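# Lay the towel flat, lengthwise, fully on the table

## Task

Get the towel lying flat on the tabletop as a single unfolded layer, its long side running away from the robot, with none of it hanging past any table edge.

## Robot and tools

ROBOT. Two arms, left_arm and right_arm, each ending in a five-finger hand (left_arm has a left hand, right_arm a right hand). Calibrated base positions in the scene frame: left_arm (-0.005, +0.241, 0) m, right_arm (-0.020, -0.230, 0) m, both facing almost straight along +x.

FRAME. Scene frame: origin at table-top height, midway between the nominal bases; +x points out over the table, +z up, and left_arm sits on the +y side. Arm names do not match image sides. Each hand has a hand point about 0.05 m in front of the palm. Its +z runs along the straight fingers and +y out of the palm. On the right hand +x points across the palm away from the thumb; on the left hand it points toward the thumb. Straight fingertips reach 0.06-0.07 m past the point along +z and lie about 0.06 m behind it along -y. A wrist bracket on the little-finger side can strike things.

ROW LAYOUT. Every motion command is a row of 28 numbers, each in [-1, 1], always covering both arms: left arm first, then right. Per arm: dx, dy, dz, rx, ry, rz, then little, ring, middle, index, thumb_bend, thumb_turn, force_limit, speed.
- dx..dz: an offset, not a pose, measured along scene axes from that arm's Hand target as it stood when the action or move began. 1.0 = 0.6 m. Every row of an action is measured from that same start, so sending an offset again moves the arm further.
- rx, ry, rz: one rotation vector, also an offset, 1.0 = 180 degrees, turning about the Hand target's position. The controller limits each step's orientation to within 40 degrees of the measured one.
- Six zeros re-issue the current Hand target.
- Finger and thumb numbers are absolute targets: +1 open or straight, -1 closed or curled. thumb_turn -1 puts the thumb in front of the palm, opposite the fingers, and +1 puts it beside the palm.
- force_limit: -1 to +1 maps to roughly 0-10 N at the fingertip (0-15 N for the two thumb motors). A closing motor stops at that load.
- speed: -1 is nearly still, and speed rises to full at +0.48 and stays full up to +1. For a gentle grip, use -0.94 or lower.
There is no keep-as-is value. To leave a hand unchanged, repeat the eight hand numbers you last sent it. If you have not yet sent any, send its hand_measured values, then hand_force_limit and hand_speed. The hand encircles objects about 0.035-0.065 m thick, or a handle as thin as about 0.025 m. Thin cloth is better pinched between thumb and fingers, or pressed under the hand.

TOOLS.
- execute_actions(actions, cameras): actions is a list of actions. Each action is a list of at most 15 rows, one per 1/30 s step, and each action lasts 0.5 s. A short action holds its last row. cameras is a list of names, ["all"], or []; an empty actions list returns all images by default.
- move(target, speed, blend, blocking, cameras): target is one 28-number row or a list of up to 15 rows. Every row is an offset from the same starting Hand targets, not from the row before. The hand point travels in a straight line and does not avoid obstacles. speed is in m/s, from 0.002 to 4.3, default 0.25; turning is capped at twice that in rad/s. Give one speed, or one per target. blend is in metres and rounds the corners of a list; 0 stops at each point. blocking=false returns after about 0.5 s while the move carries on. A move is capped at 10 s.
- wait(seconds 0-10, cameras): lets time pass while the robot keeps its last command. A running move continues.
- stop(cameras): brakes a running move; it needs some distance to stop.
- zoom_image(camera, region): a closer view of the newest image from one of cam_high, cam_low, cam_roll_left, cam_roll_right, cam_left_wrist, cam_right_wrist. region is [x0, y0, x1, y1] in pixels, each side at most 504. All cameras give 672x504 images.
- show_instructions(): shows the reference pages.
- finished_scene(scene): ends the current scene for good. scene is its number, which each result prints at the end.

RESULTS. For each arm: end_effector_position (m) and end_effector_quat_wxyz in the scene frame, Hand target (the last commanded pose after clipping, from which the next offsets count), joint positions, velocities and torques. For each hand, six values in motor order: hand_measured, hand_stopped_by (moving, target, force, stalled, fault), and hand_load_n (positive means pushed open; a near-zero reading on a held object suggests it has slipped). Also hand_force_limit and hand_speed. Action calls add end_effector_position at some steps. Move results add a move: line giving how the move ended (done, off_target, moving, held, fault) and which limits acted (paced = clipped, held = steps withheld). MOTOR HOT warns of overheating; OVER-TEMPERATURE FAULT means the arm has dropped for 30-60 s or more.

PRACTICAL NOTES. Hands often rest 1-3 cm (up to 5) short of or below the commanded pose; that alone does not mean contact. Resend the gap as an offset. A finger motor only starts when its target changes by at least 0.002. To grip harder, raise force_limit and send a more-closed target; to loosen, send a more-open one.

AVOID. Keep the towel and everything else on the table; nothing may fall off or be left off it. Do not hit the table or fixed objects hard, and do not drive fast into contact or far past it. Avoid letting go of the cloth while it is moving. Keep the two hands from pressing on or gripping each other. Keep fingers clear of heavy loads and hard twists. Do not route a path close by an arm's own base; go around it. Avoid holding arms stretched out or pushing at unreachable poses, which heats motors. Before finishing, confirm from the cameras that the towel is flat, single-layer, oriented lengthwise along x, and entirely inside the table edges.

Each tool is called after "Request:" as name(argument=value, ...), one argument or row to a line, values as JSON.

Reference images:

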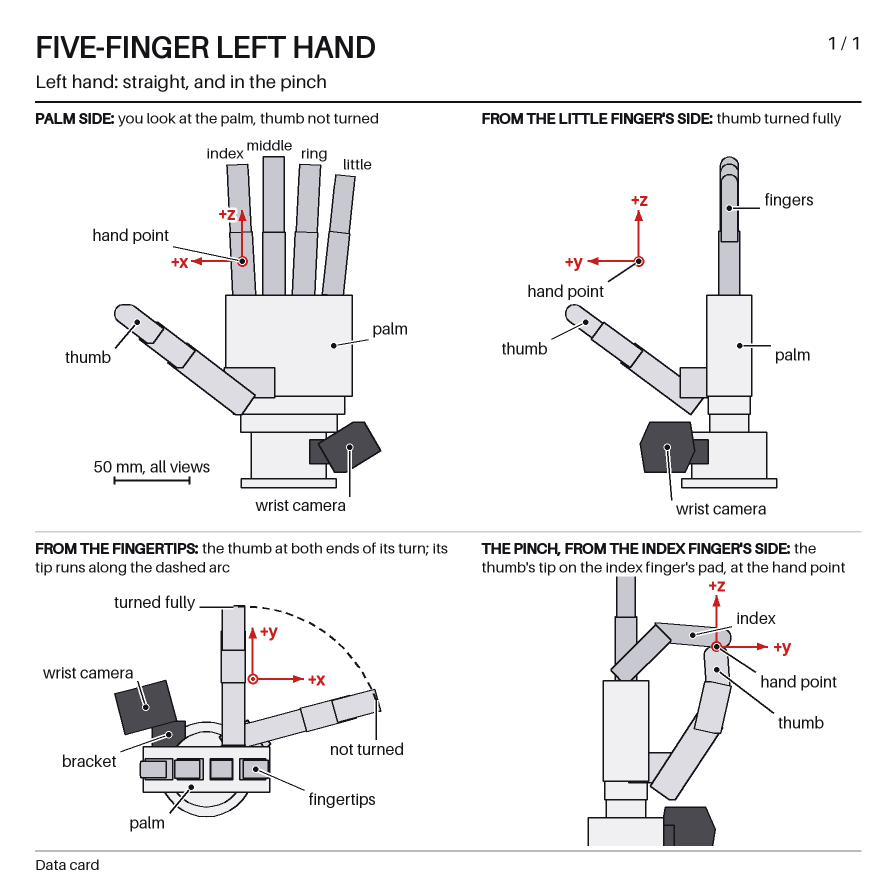

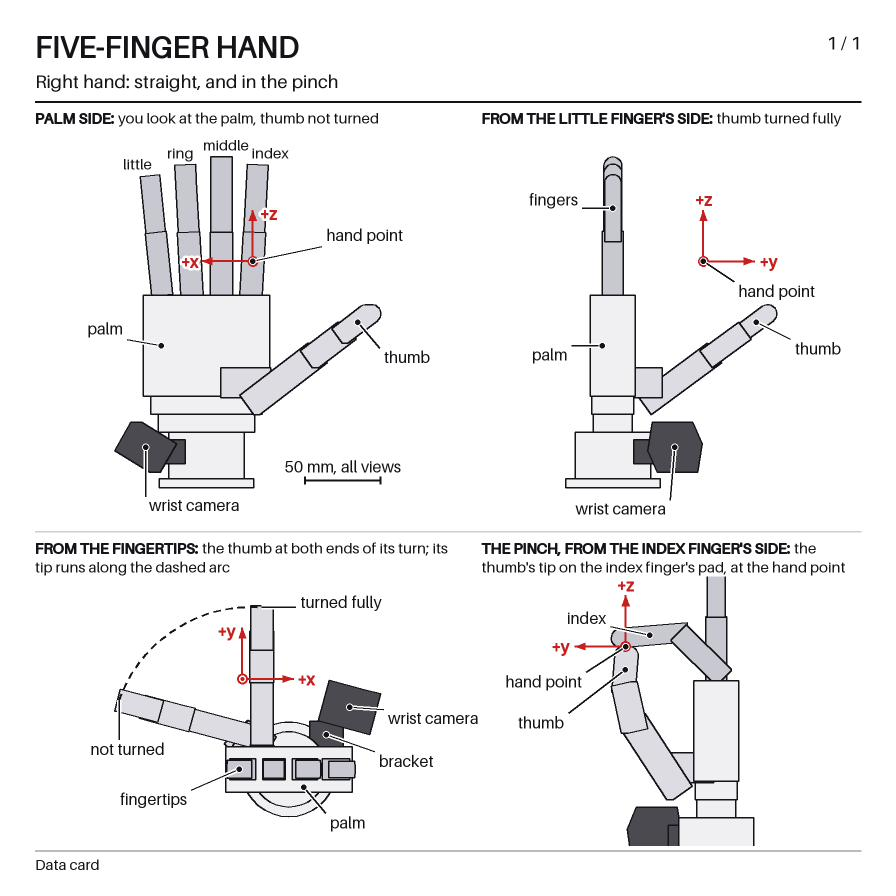

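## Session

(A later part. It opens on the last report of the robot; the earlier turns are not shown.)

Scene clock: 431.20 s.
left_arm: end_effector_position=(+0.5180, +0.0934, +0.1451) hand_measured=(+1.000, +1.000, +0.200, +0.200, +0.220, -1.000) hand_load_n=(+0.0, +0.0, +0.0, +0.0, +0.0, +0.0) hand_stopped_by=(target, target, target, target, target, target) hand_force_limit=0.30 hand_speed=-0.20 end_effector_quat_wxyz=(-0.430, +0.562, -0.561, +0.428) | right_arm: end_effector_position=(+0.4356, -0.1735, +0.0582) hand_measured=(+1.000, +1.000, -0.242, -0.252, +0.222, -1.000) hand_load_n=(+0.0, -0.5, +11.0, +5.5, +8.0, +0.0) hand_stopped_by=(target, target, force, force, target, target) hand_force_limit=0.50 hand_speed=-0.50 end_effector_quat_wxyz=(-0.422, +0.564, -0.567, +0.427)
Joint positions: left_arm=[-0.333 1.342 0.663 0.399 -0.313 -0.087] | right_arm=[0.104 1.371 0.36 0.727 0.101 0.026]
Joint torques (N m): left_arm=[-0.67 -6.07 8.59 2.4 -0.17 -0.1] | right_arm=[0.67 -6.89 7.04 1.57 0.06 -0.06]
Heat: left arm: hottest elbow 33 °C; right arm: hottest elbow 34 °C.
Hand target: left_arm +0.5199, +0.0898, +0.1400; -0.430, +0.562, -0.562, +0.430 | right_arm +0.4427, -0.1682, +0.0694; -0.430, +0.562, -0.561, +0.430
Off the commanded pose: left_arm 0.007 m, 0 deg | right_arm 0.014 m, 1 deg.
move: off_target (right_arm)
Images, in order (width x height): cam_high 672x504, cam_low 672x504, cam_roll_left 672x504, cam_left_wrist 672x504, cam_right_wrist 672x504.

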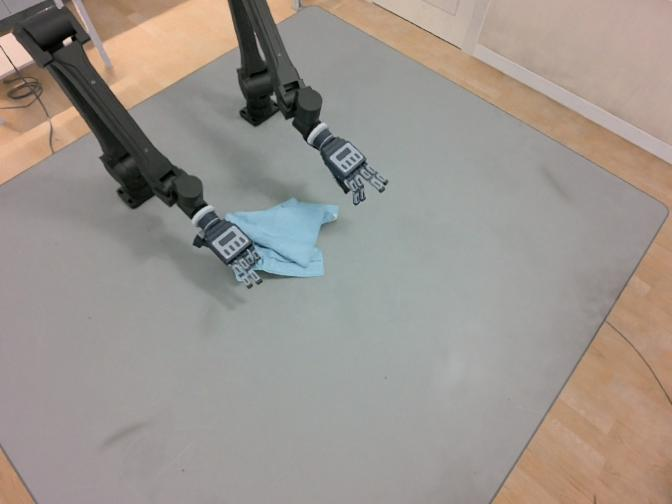

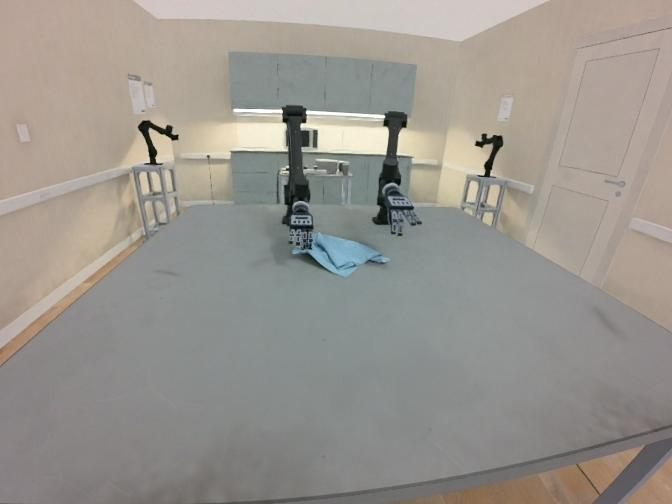

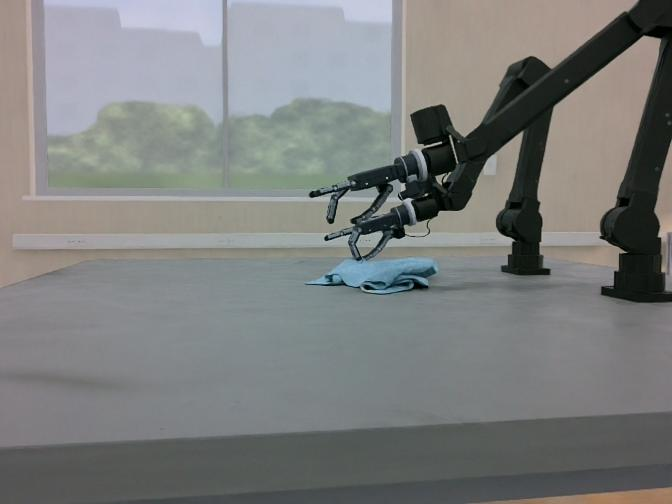

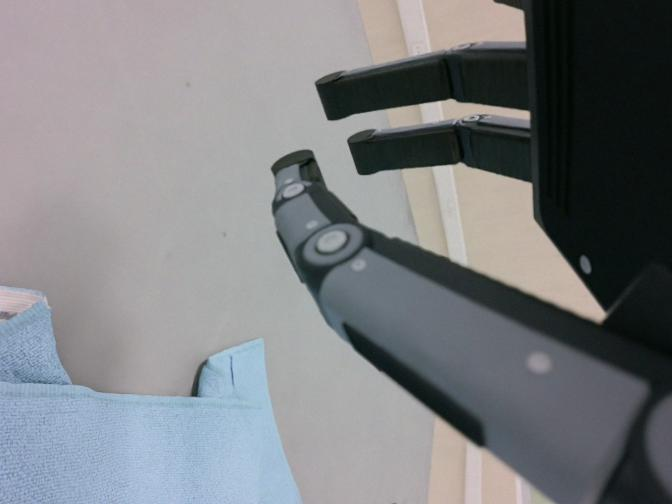

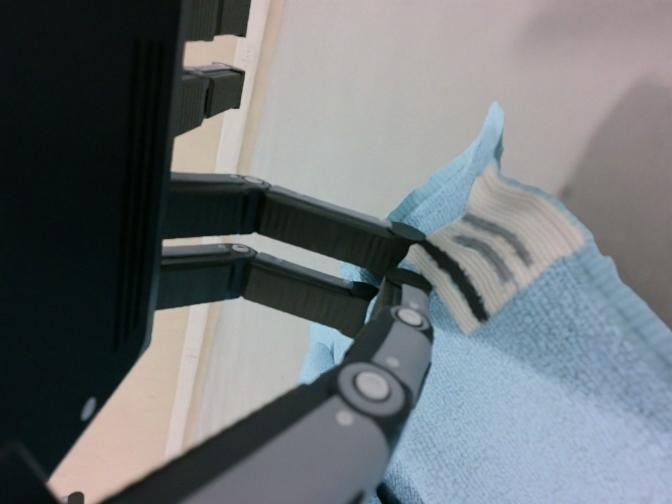

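Request:
move(
  target=[-0.25,0,0.05,0,0,0,1,1,0.2,0.2,0.22,-1,0.3,-0.2,0,0,0,0,0,0,1,1,-0.55,-0.55,0.22,-1,0.5,-0.5],
  speed=0.15,
  cameras=["cam_high","cam_low","cam_roll_left","cam_left_wrist"],
)

Request:
zoom_image(
  camera="cam_roll_left",
  region=[280, 230, 460, 310],
)

Request:
zoom_image(
  camera="cam_high",
  region=[210, 170, 360, 300],
)

Scene clock: 456.27 s.
left_arm: end_effector_position=(+0.3737, +0.0913, +0.1710) hand_measured=(+1.000, +1.000, +0.200, +0.200, +0.220, -1.000) hand_load_n=(+0.0, +0.0, +0.0, +0.0, +0.0, +0.0) hand_stopped_by=(target, target, target, target, target, target) hand_force_limit=0.30 hand_speed=-0.20 end_effector_quat_wxyz=(-0.433, +0.560, -0.561, +0.429) | right_arm: end_effector_position=(+0.4356, -0.1735, +0.0582) hand_measured=(+1.000, +1.000, -0.242, -0.252, +0.222, -1.000) hand_load_n=(+0.0, +0.0, +11.5, +5.5, +8.0, +0.0) hand_stopped_by=(target, target, force, force, target, target) hand_force_limit=0.50 hand_speed=-0.50 end_effector_quat_wxyz=(-0.422, +0.564, -0.567, +0.427)
Joint positions: left_arm=[-0.536 0.841 0.417 0.126 -0.51 -0.144] | right_arm=[0.104 1.371 0.36 0.727 0.101 0.026]
Joint torques (N m): left_arm=[-0.85 -2.96 9.47 1.16 -0.23 -0.14] | right_arm=[0.67 -6.83 7.02 1.55 0.06 -0.06]
Heat: left arm: hottest elbow 33 °C; right arm: hottest elbow 34 °C.
Hand target: left_arm +0.3699, +0.0898, +0.1701; -0.430, +0.562, -0.562, +0.430 | right_arm +0.4427, -0.1682, +0.0694; -0.430, +0.562, -0.561, +0.430
Off the commanded pose: left_arm 0.004 m, 0 deg | right_arm 0.014 m, 1 deg.
move: off_target (right_arm)
Images, in order (width x height): cam_high 672x504, cam_low 672x504, cam_roll_left 672x504, cam_left_wrist 672x504.

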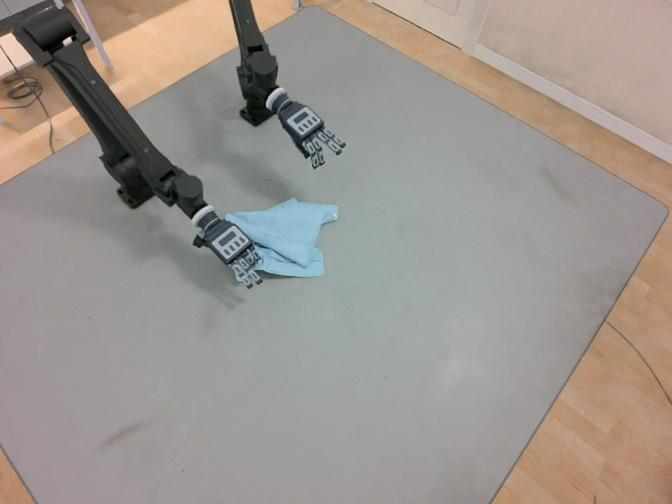

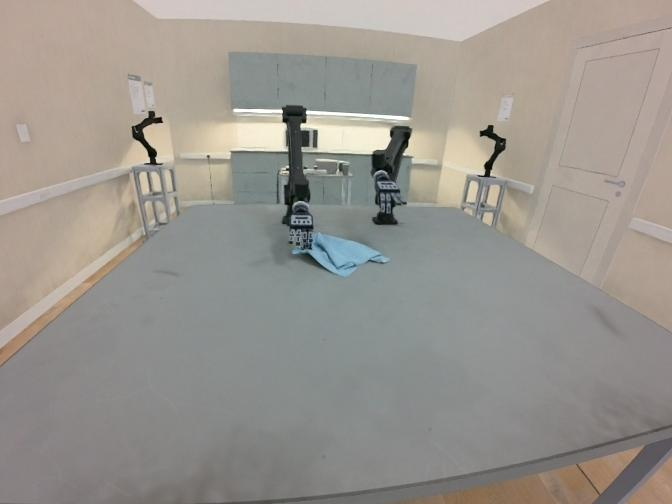

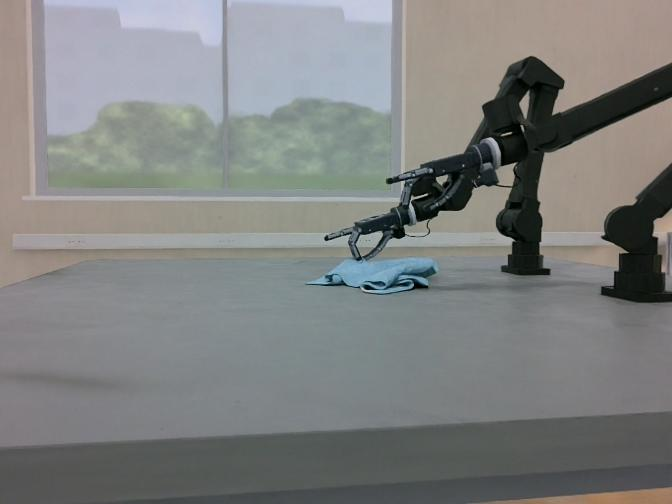

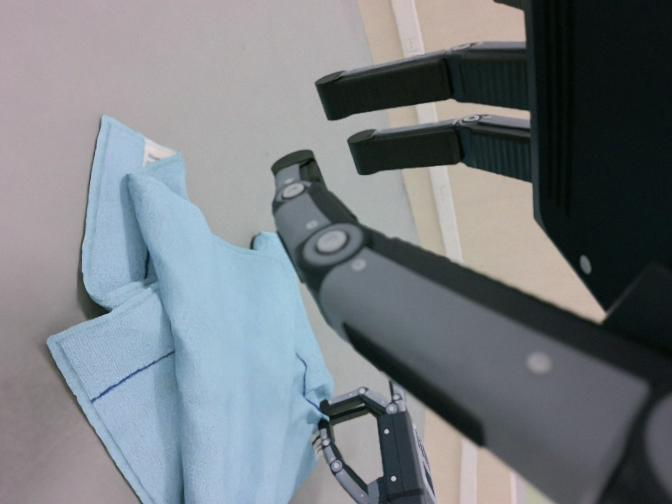

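Scaled by 2.800.

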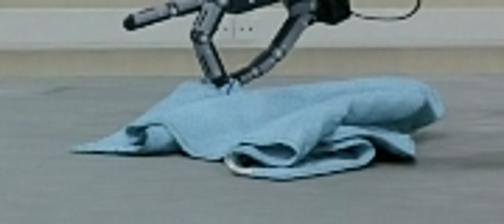

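Scaled by 3.360.

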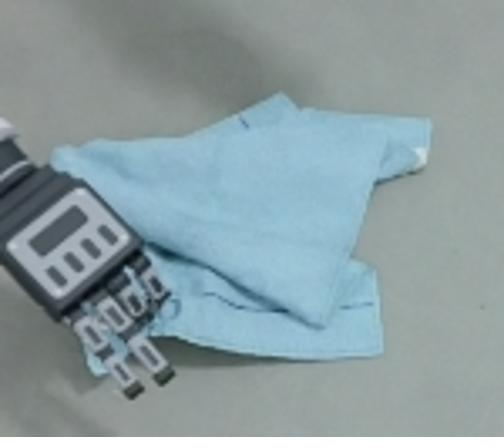

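Request:
move(
  target=[0.1,0,-0.17,0,0,0,1,1,0.0,0.0,-1,-1,0.3,-0.2,0,0,0,0,0,0,1,1,-0.55,-0.55,0.22,-1,0.5,-0.5],
  speed=0.12,
  cameras=["cam_high","cam_low","cam_roll_left","cam_left_wrist"],
)

Request:
zoom_image(
  camera="cam_roll_left",
  region=[280, 230, 460, 310],
)

Scene clock: 528.07 s.
left_arm: end_effector_position=(+0.4260, +0.0874, +0.0695) hand_measured=(+1.000, +1.000, +0.000, +0.000, -0.750, -1.000) hand_load_n=(+0.0, +0.0, +1.5, +0.5, +17.0, +2.5) hand_stopped_by=(target, target, target, target, force, target) hand_force_limit=0.30 hand_speed=-0.20 end_effector_quat_wxyz=(-0.426, +0.563, -0.563, +0.430) | right_arm: end_effector_position=(+0.4356, -0.1735, +0.0582) hand_measured=(+1.000, +1.000, -0.242, -0.252, +0.222, -1.000) hand_load_n=(+0.0, +0.0, +11.5, +5.5, +7.5, +0.0) hand_stopped_by=(target, target, force, force, target, target) hand_force_limit=0.50 hand_speed=-0.50 end_effector_quat_wxyz=(-0.422, +0.564, -0.567, +0.427)
Joint positions: left_arm=[-0.447 1.332 0.369 0.667 -0.415 -0.128] | right_arm=[0.104 1.371 0.36 0.727 0.101 0.026]
Joint torques (N m): left_arm=[0.56 -4.13 7.09 2.39 0.01 0.02] | right_arm=[0.73 -6.83 7.04 1.55 0.06 -0.07]
Heat: left arm: hottest elbow 34 °C; right arm: hottest elbow 35 °C.
Hand target: left_arm +0.4298, +0.0899, +0.0679; -0.429, +0.562, -0.562, +0.430 | right_arm +0.4427, -0.1682, +0.0694; -0.430, +0.562, -0.561, +0.430
Off the commanded pose: left_arm 0.005 m, 0 deg | right_arm 0.014 m, 1 deg.
move: off_target (right_arm)
Images, in order (width x height): cam_high 672x504, cam_low 672x504, cam_roll_left 672x504, cam_left_wrist 672x504.

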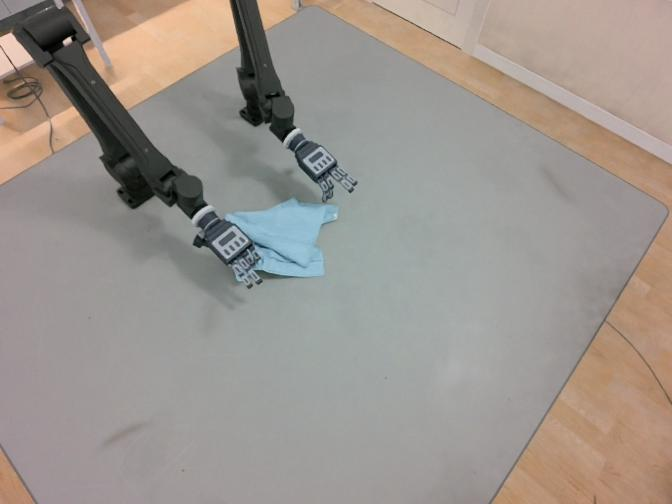

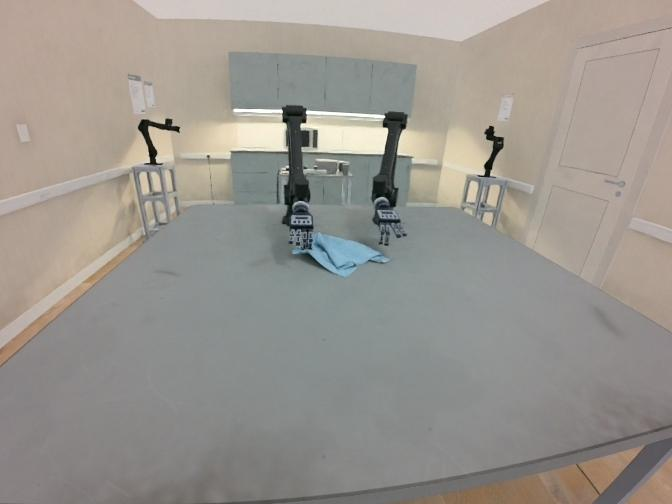

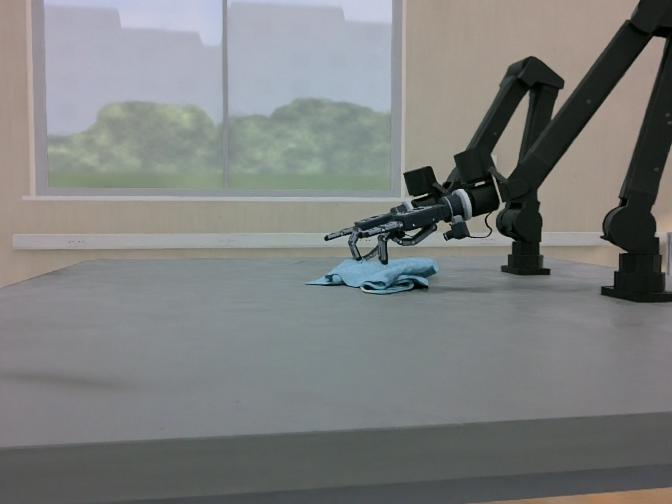

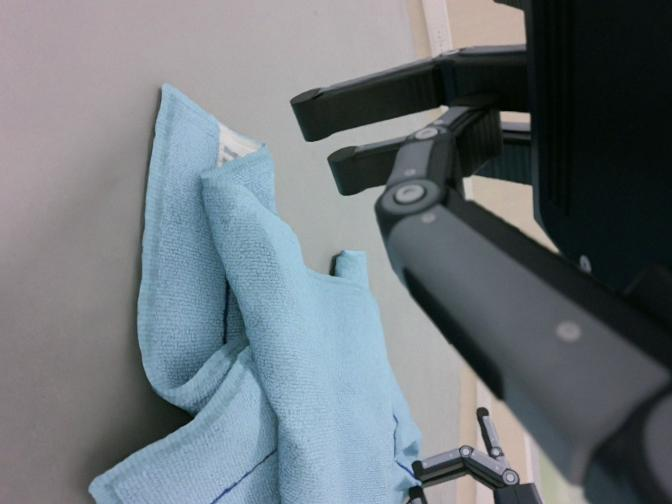

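Scaled by 2.800.

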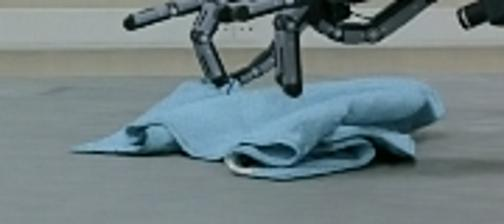

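Request:
move(
  target=[-0.008,0.017,-0.06,0,0,0,1,1,0.0,0.0,-0.6,-1,0.3,-0.2,0,0,0,0,0,0,1,1,-0.55,-0.55,0.22,-1,0.5,-0.5],
  speed=0.1,
  cameras=["cam_roll_left","cam_left_wrist"],
)

Request:
zoom_image(
  camera="cam_roll_left",
  region=[280, 230, 460, 310],
)

Scene clock: 543.07 s.
left_arm: end_effector_position=(+0.4245, +0.0962, +0.0364) hand_measured=(+1.000, +1.000, +0.000, +0.000, -0.600, -1.000) hand_load_n=(+0.0, +0.0, +0.0, +0.0, +0.0, +0.0) hand_stopped_by=(target, target, target, target, target, target) hand_force_limit=0.30 hand_speed=-0.20 end_effector_quat_wxyz=(-0.427, +0.562, -0.561, +0.433) | right_arm: end_effector_position=(+0.4356, -0.1735, +0.0582) hand_measured=(+1.000, +1.000, -0.242, -0.252, +0.222, -1.000) hand_load_n=(+0.0, +0.0, +11.5, +6.0, +7.5, +0.0) hand_stopped_by=(target, target, force, force, target, target) hand_force_limit=0.50 hand_speed=-0.50 end_effector_quat_wxyz=(-0.422, +0.564, -0.567, +0.427)
Joint positions: left_arm=[-0.421 1.474 0.329 0.86 -0.39 -0.12] | right_arm=[0.104 1.371 0.36 0.727 0.101 0.026]
Joint torques (N m): left_arm=[0.5 -4.6 5.26 2.37 0.02 0] | right_arm=[0.67 -6.95 7.02 1.55 0.06 -0.07]
Heat: left arm: hottest elbow 33 °C; right arm: hottest elbow 35 °C.
Hand target: left_arm +0.4251, +0.1001, +0.0320; -0.430, +0.562, -0.562, +0.430 | right_arm +0.4427, -0.1682, +0.0694; -0.430, +0.562, -0.561, +0.430
Off the commanded pose: left_arm 0.006 m, 1 deg | right_arm 0.014 m, 1 deg.
move: off_target (right_arm)
Images, in order (width x height): cam_roll_left 672x504, cam_left_wrist 672x504.

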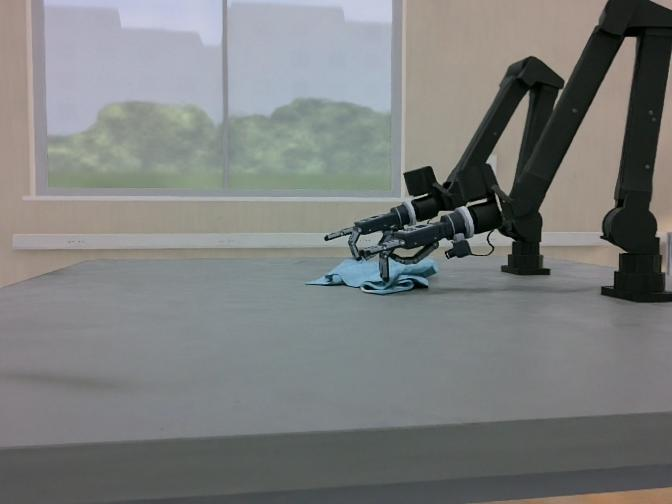

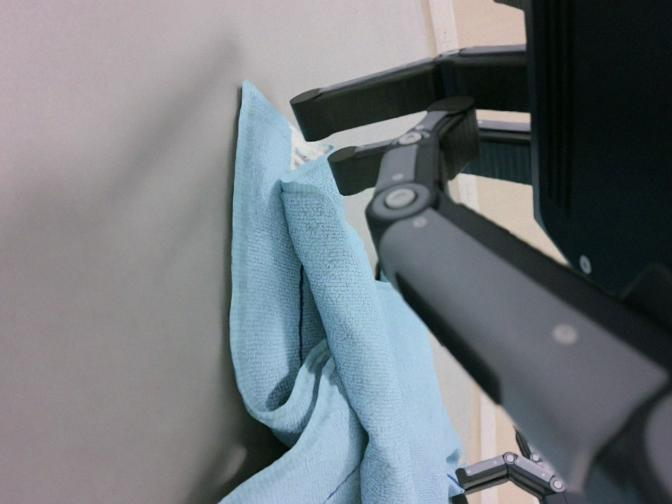

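Scaled by 2.800.

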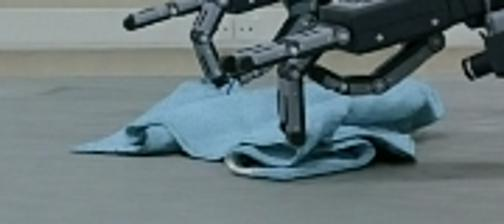

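Request:
move(
  target=[0.01,-0.006,-0.07,0,0,0,1,1,0.0,0.0,-0.6,-1,0.3,-0.2,0,0,0,0,0,0,1,1,-0.55,-0.55,0.22,-1,0.5,-0.5],
  speed=0.08,
  cameras=["cam_roll_left","cam_left_wrist"],
)

Request:
zoom_image(
  camera="cam_roll_left",
  region=[280, 230, 460, 310],
)

Scene clock: 557.20 s.
left_arm: end_effector_position=(+0.4352, +0.0920, +0.0142) hand_measured=(+1.000, +1.000, +0.000, +0.000, -0.600, -1.000) hand_load_n=(+0.0, -0.5, -0.5, +0.0, +0.0, +0.0) hand_stopped_by=(target, target, target, target, target, target) hand_force_limit=0.30 hand_speed=-0.20 end_effector_quat_wxyz=(-0.436, +0.556, -0.544, +0.453) | right_arm: end_effector_position=(+0.4356, -0.1733, +0.0582) hand_measured=(+1.000, +1.000, -0.242, -0.252, +0.222, -1.000) hand_load_n=(+0.0, +0.0, +11.5, +5.5, +7.5, +0.0) hand_stopped_by=(target, target, force, force, target, target) hand_force_limit=0.50 hand_speed=-0.50 end_effector_quat_wxyz=(-0.422, +0.564, -0.567, +0.427)
Joint positions: left_arm=[-0.421 1.666 0.332 1.106 -0.392 -0.12] | right_arm=[0.104 1.371 0.36 0.727 0.101 0.026]
Joint torques (N m): left_arm=[0.26 -4.01 4.22 1.11 0.01 -0.01] | right_arm=[0.73 -6.89 7.04 1.57 0.06 -0.07]
Heat: left arm: hottest elbow 33 °C; right arm: hottest elbow 35 °C.
Hand target: left_arm +0.4311, +0.0966, -0.0101; -0.430, +0.562, -0.562, +0.430 | right_arm +0.4426, -0.1681, +0.0694; -0.430, +0.562, -0.561, +0.430
Off the commanded pose: left_arm 0.025 m, 4 deg | right_arm 0.014 m, 1 deg.
move: off_target (left_arm, right_arm)
Images, in order (width x height): cam_roll_left 672x504, cam_left_wrist 672x504.

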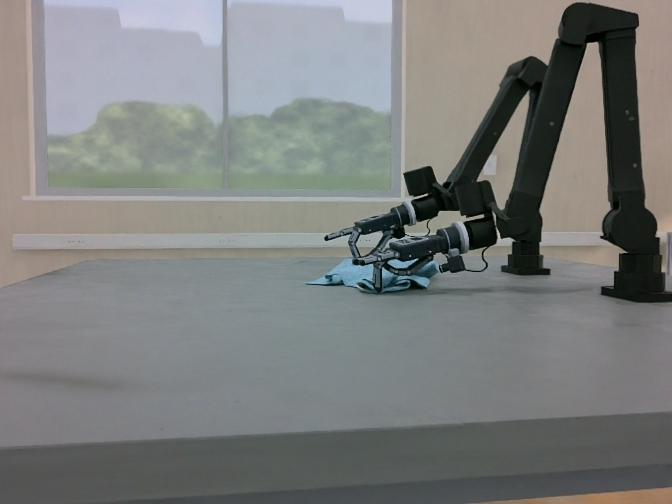

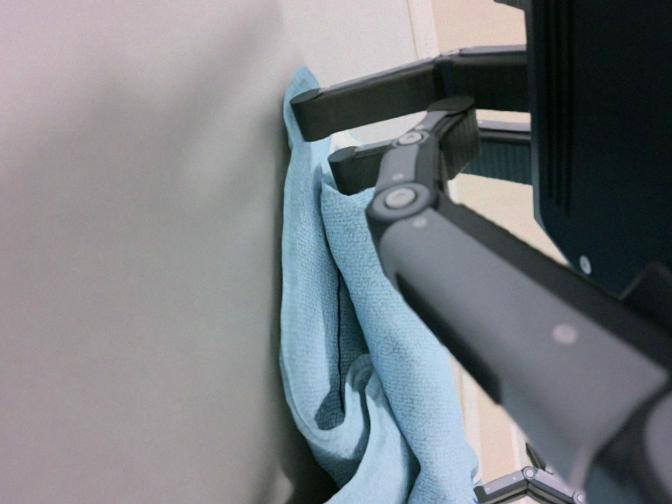

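Scaled by 2.800.

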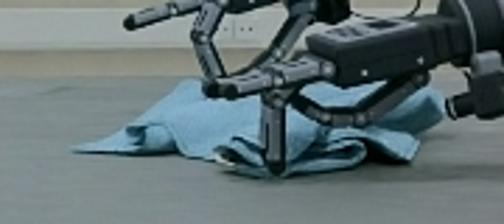

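Request:
move(
  target=[0,0,-0.01,0,0,0,1,1,0.0,0.0,-0.6,-1,0.3,-0.2,0.33,0,0.02,0,0,0,1,1,-0.55,-0.55,0.22,-1,0.5,-0.5],
  speed=0.08,
  cameras=["all"],
)

Request:
zoom_image(
  camera="cam_high",
  region=[210, 170, 390, 340],
)

Scene clock: 566.87 s.
left_arm: end_effector_position=(+0.4368, +0.0915, +0.0135) hand_measured=(+1.000, +1.000, +0.000, +0.000, -0.600, -1.000) hand_load_n=(+0.0, -0.5, -1.0, +0.0, +0.0, -0.5) hand_stopped_by=(target, target, target, target, target, target) hand_force_limit=0.30 hand_speed=-0.20 end_effector_quat_wxyz=(-0.438, +0.554, -0.539, +0.459) | right_arm: end_effector_position=(+0.6223, -0.1629, +0.0769) hand_measured=(+1.000, +1.000, -0.242, -0.252, +0.222, -1.000) hand_load_n=(+0.0, +0.0, +11.5, +5.0, +7.5, -0.5) hand_stopped_by=(target, target, force, force, target, target) hand_force_limit=0.50 hand_speed=-0.50 end_effector_quat_wxyz=(-0.430, +0.563, -0.564, +0.423)
Joint positions: left_arm=[-0.421 1.689 0.332 1.143 -0.393 -0.12] | right_arm=[0.081 1.73 0.883 0.572 0.063 0.026]
Joint torques (N m): left_arm=[0.09 -3.55 4 0.83 0.06 -0.01] | right_arm=[-0.73 -10.64 10.41 1.57 -0.08 -0.19]
Heat: left arm: hottest elbow 32 °C; right arm: hottest elbow 35 °C.
Hand target: left_arm +0.4310, +0.0965, -0.0161; -0.429, +0.562, -0.562, +0.430 | right_arm +0.6407, -0.1683, +0.0814; -0.429, +0.562, -0.561, +0.430
Off the commanded pose: left_arm 0.031 m, 4 deg | right_arm 0.020 m, 1 deg.
move: off_target (left_arm, right_arm)

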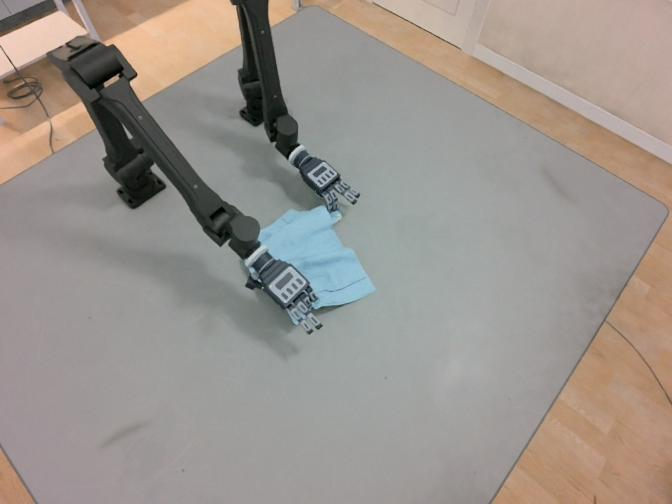

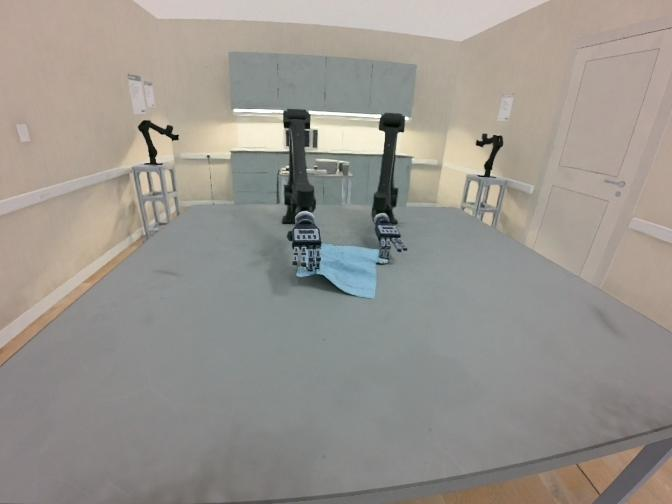

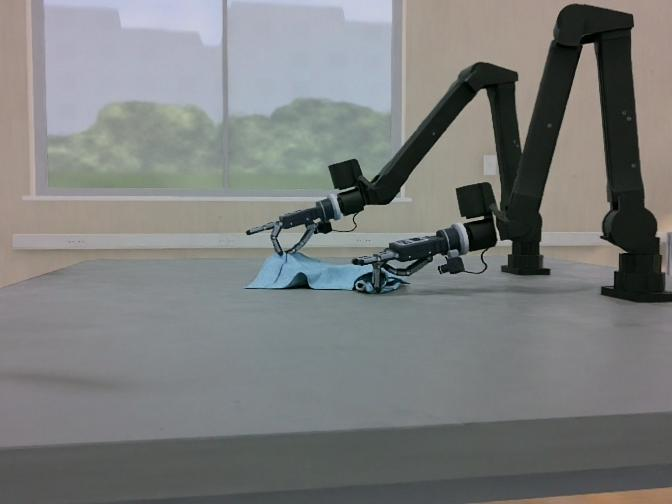

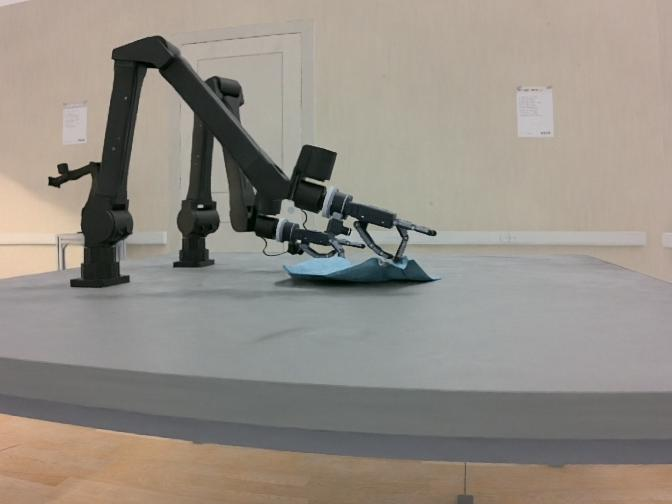

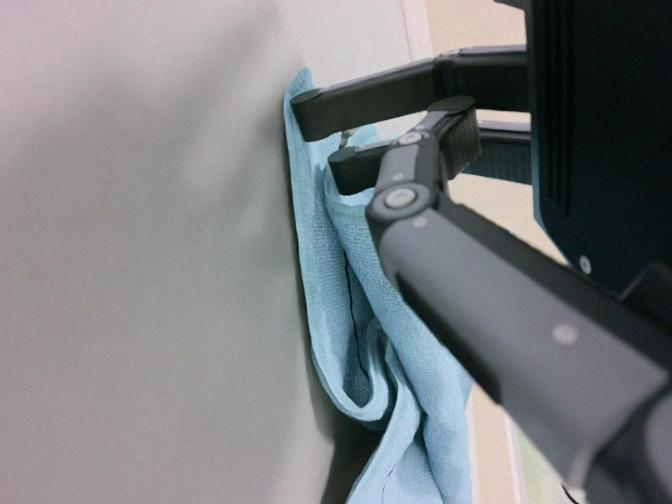

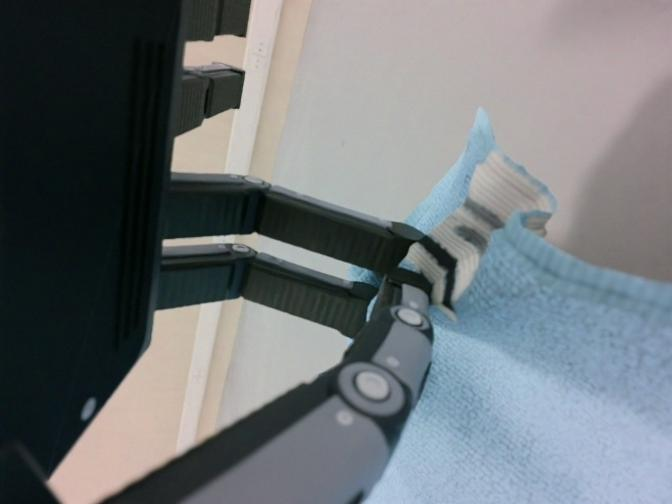

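Scaled by 2.800.

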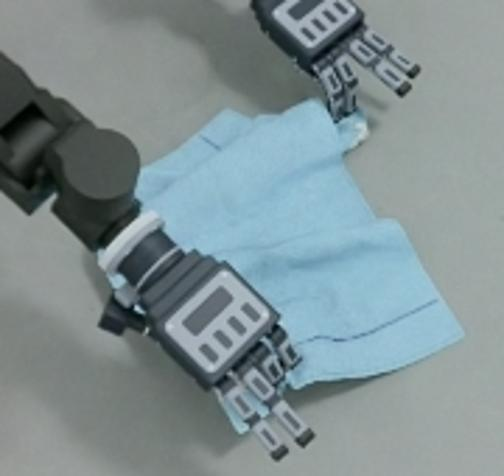

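Request:
move(
  target=[0,0,0,0,0,0,1,1,0.0,0.0,-0.6,-1,0.3,-0.2,0.18,0,0,0,0,0,1,1,-0.55,-0.55,0.22,-1,0.5,-0.5],
  speed=0.08,
  cameras=["all"],
)

Request:
zoom_image(
  camera="cam_high",
  region=[230, 170, 430, 350],
)

Scene clock: 572.67 s.
left_arm: end_effector_position=(+0.4379, +0.0910, +0.0137) hand_measured=(+1.000, +1.000, +0.000, +0.000, -0.600, -1.000) hand_load_n=(+0.0, +0.0, -1.0, +0.5, +0.0, +0.0) hand_stopped_by=(target, target, target, target, target, target) hand_force_limit=0.30 hand_speed=-0.20 end_effector_quat_wxyz=(-0.438, +0.554, -0.539, +0.459) | right_arm: end_effector_position=(+0.7297, -0.1602, +0.0772) hand_measured=(+1.000, +1.000, -0.242, -0.252, +0.222, -1.000) hand_load_n=(+0.0, +0.0, +11.5, +5.0, +7.5, -0.5) hand_stopped_by=(target, target, force, force, target, target) hand_force_limit=0.50 hand_speed=-0.50 end_effector_quat_wxyz=(-0.431, +0.564, -0.565, +0.422)
Joint positions: left_arm=[-0.421 1.691 0.335 1.143 -0.393 -0.12] | right_arm=[0.071 1.939 1.222 0.439 0.052 0.026]
Joint torques (N m): left_arm=[0.26 -3.78 3.77 0.83 0.06 -0.01] | right_arm=[-0.79 -14.1 11.51 1.62 -0.05 -0.21]
Heat: left arm: hottest elbow 32 °C; right arm: hottest elbow 35 °C.
Hand target: left_arm +0.4311, +0.0965, -0.0161; -0.430, +0.562, -0.562, +0.430 | right_arm +0.7487, -0.1681, +0.0814; -0.430, +0.562, -0.561, +0.430
Off the commanded pose: left_arm 0.031 m, 4 deg | right_arm 0.021 m, 1 deg.
move: off_target (left_arm, right_arm)

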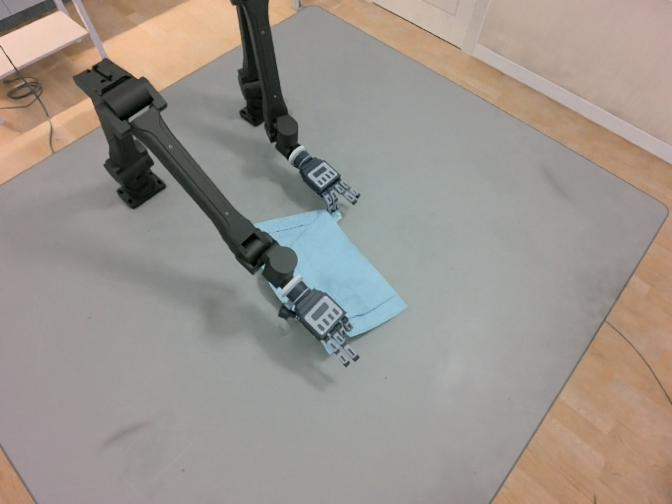

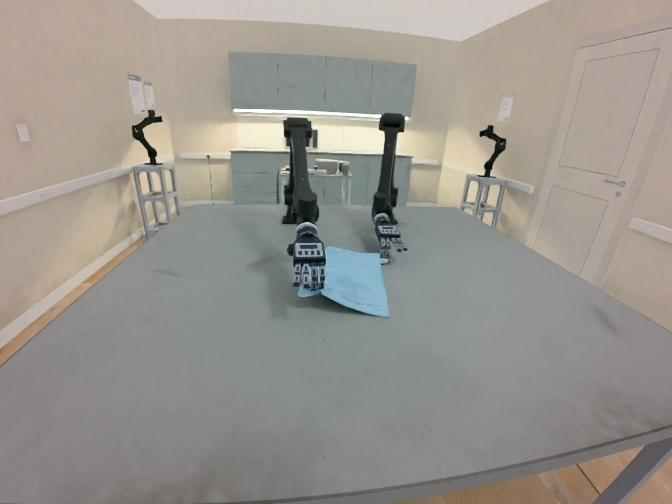

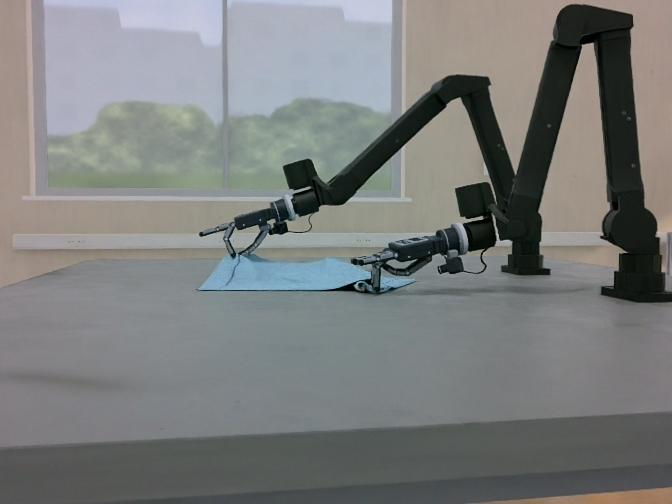

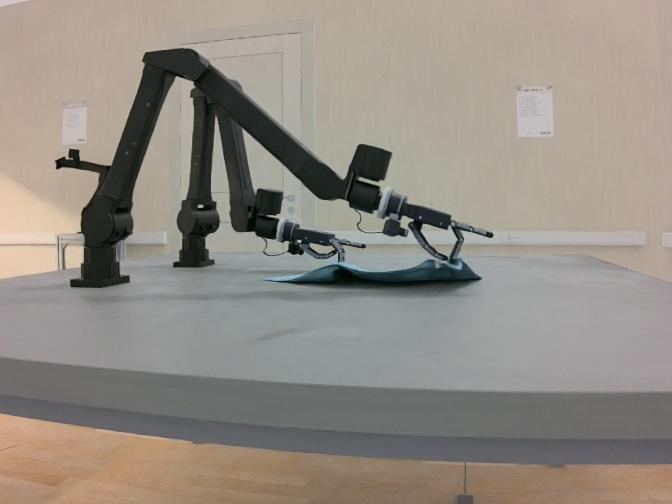

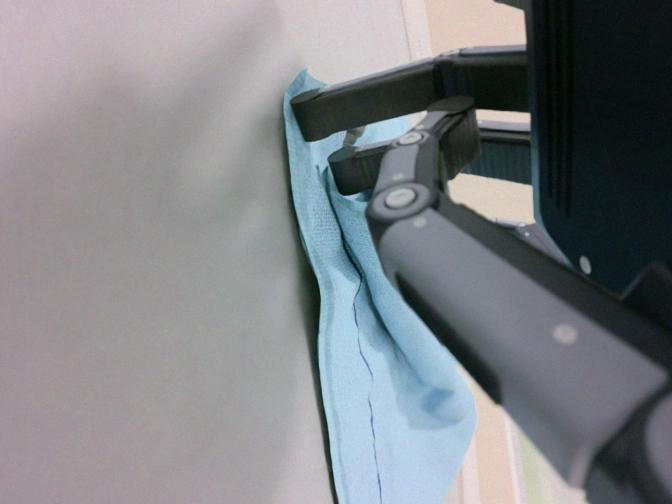

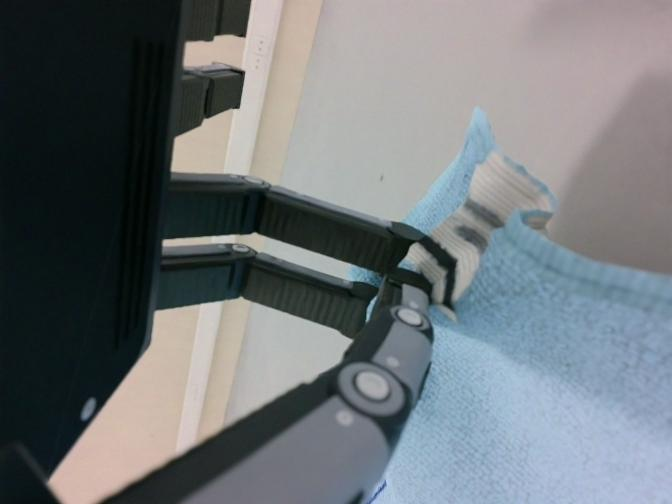

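Scaled by 2.520.

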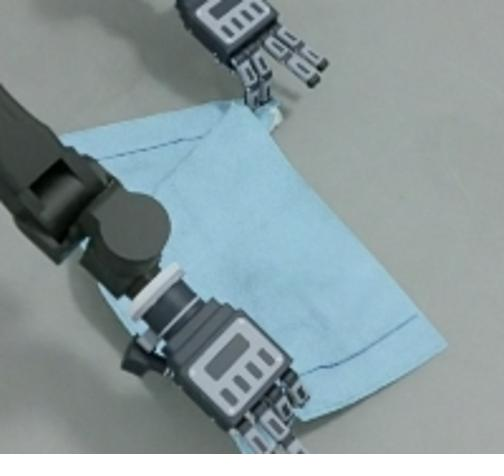

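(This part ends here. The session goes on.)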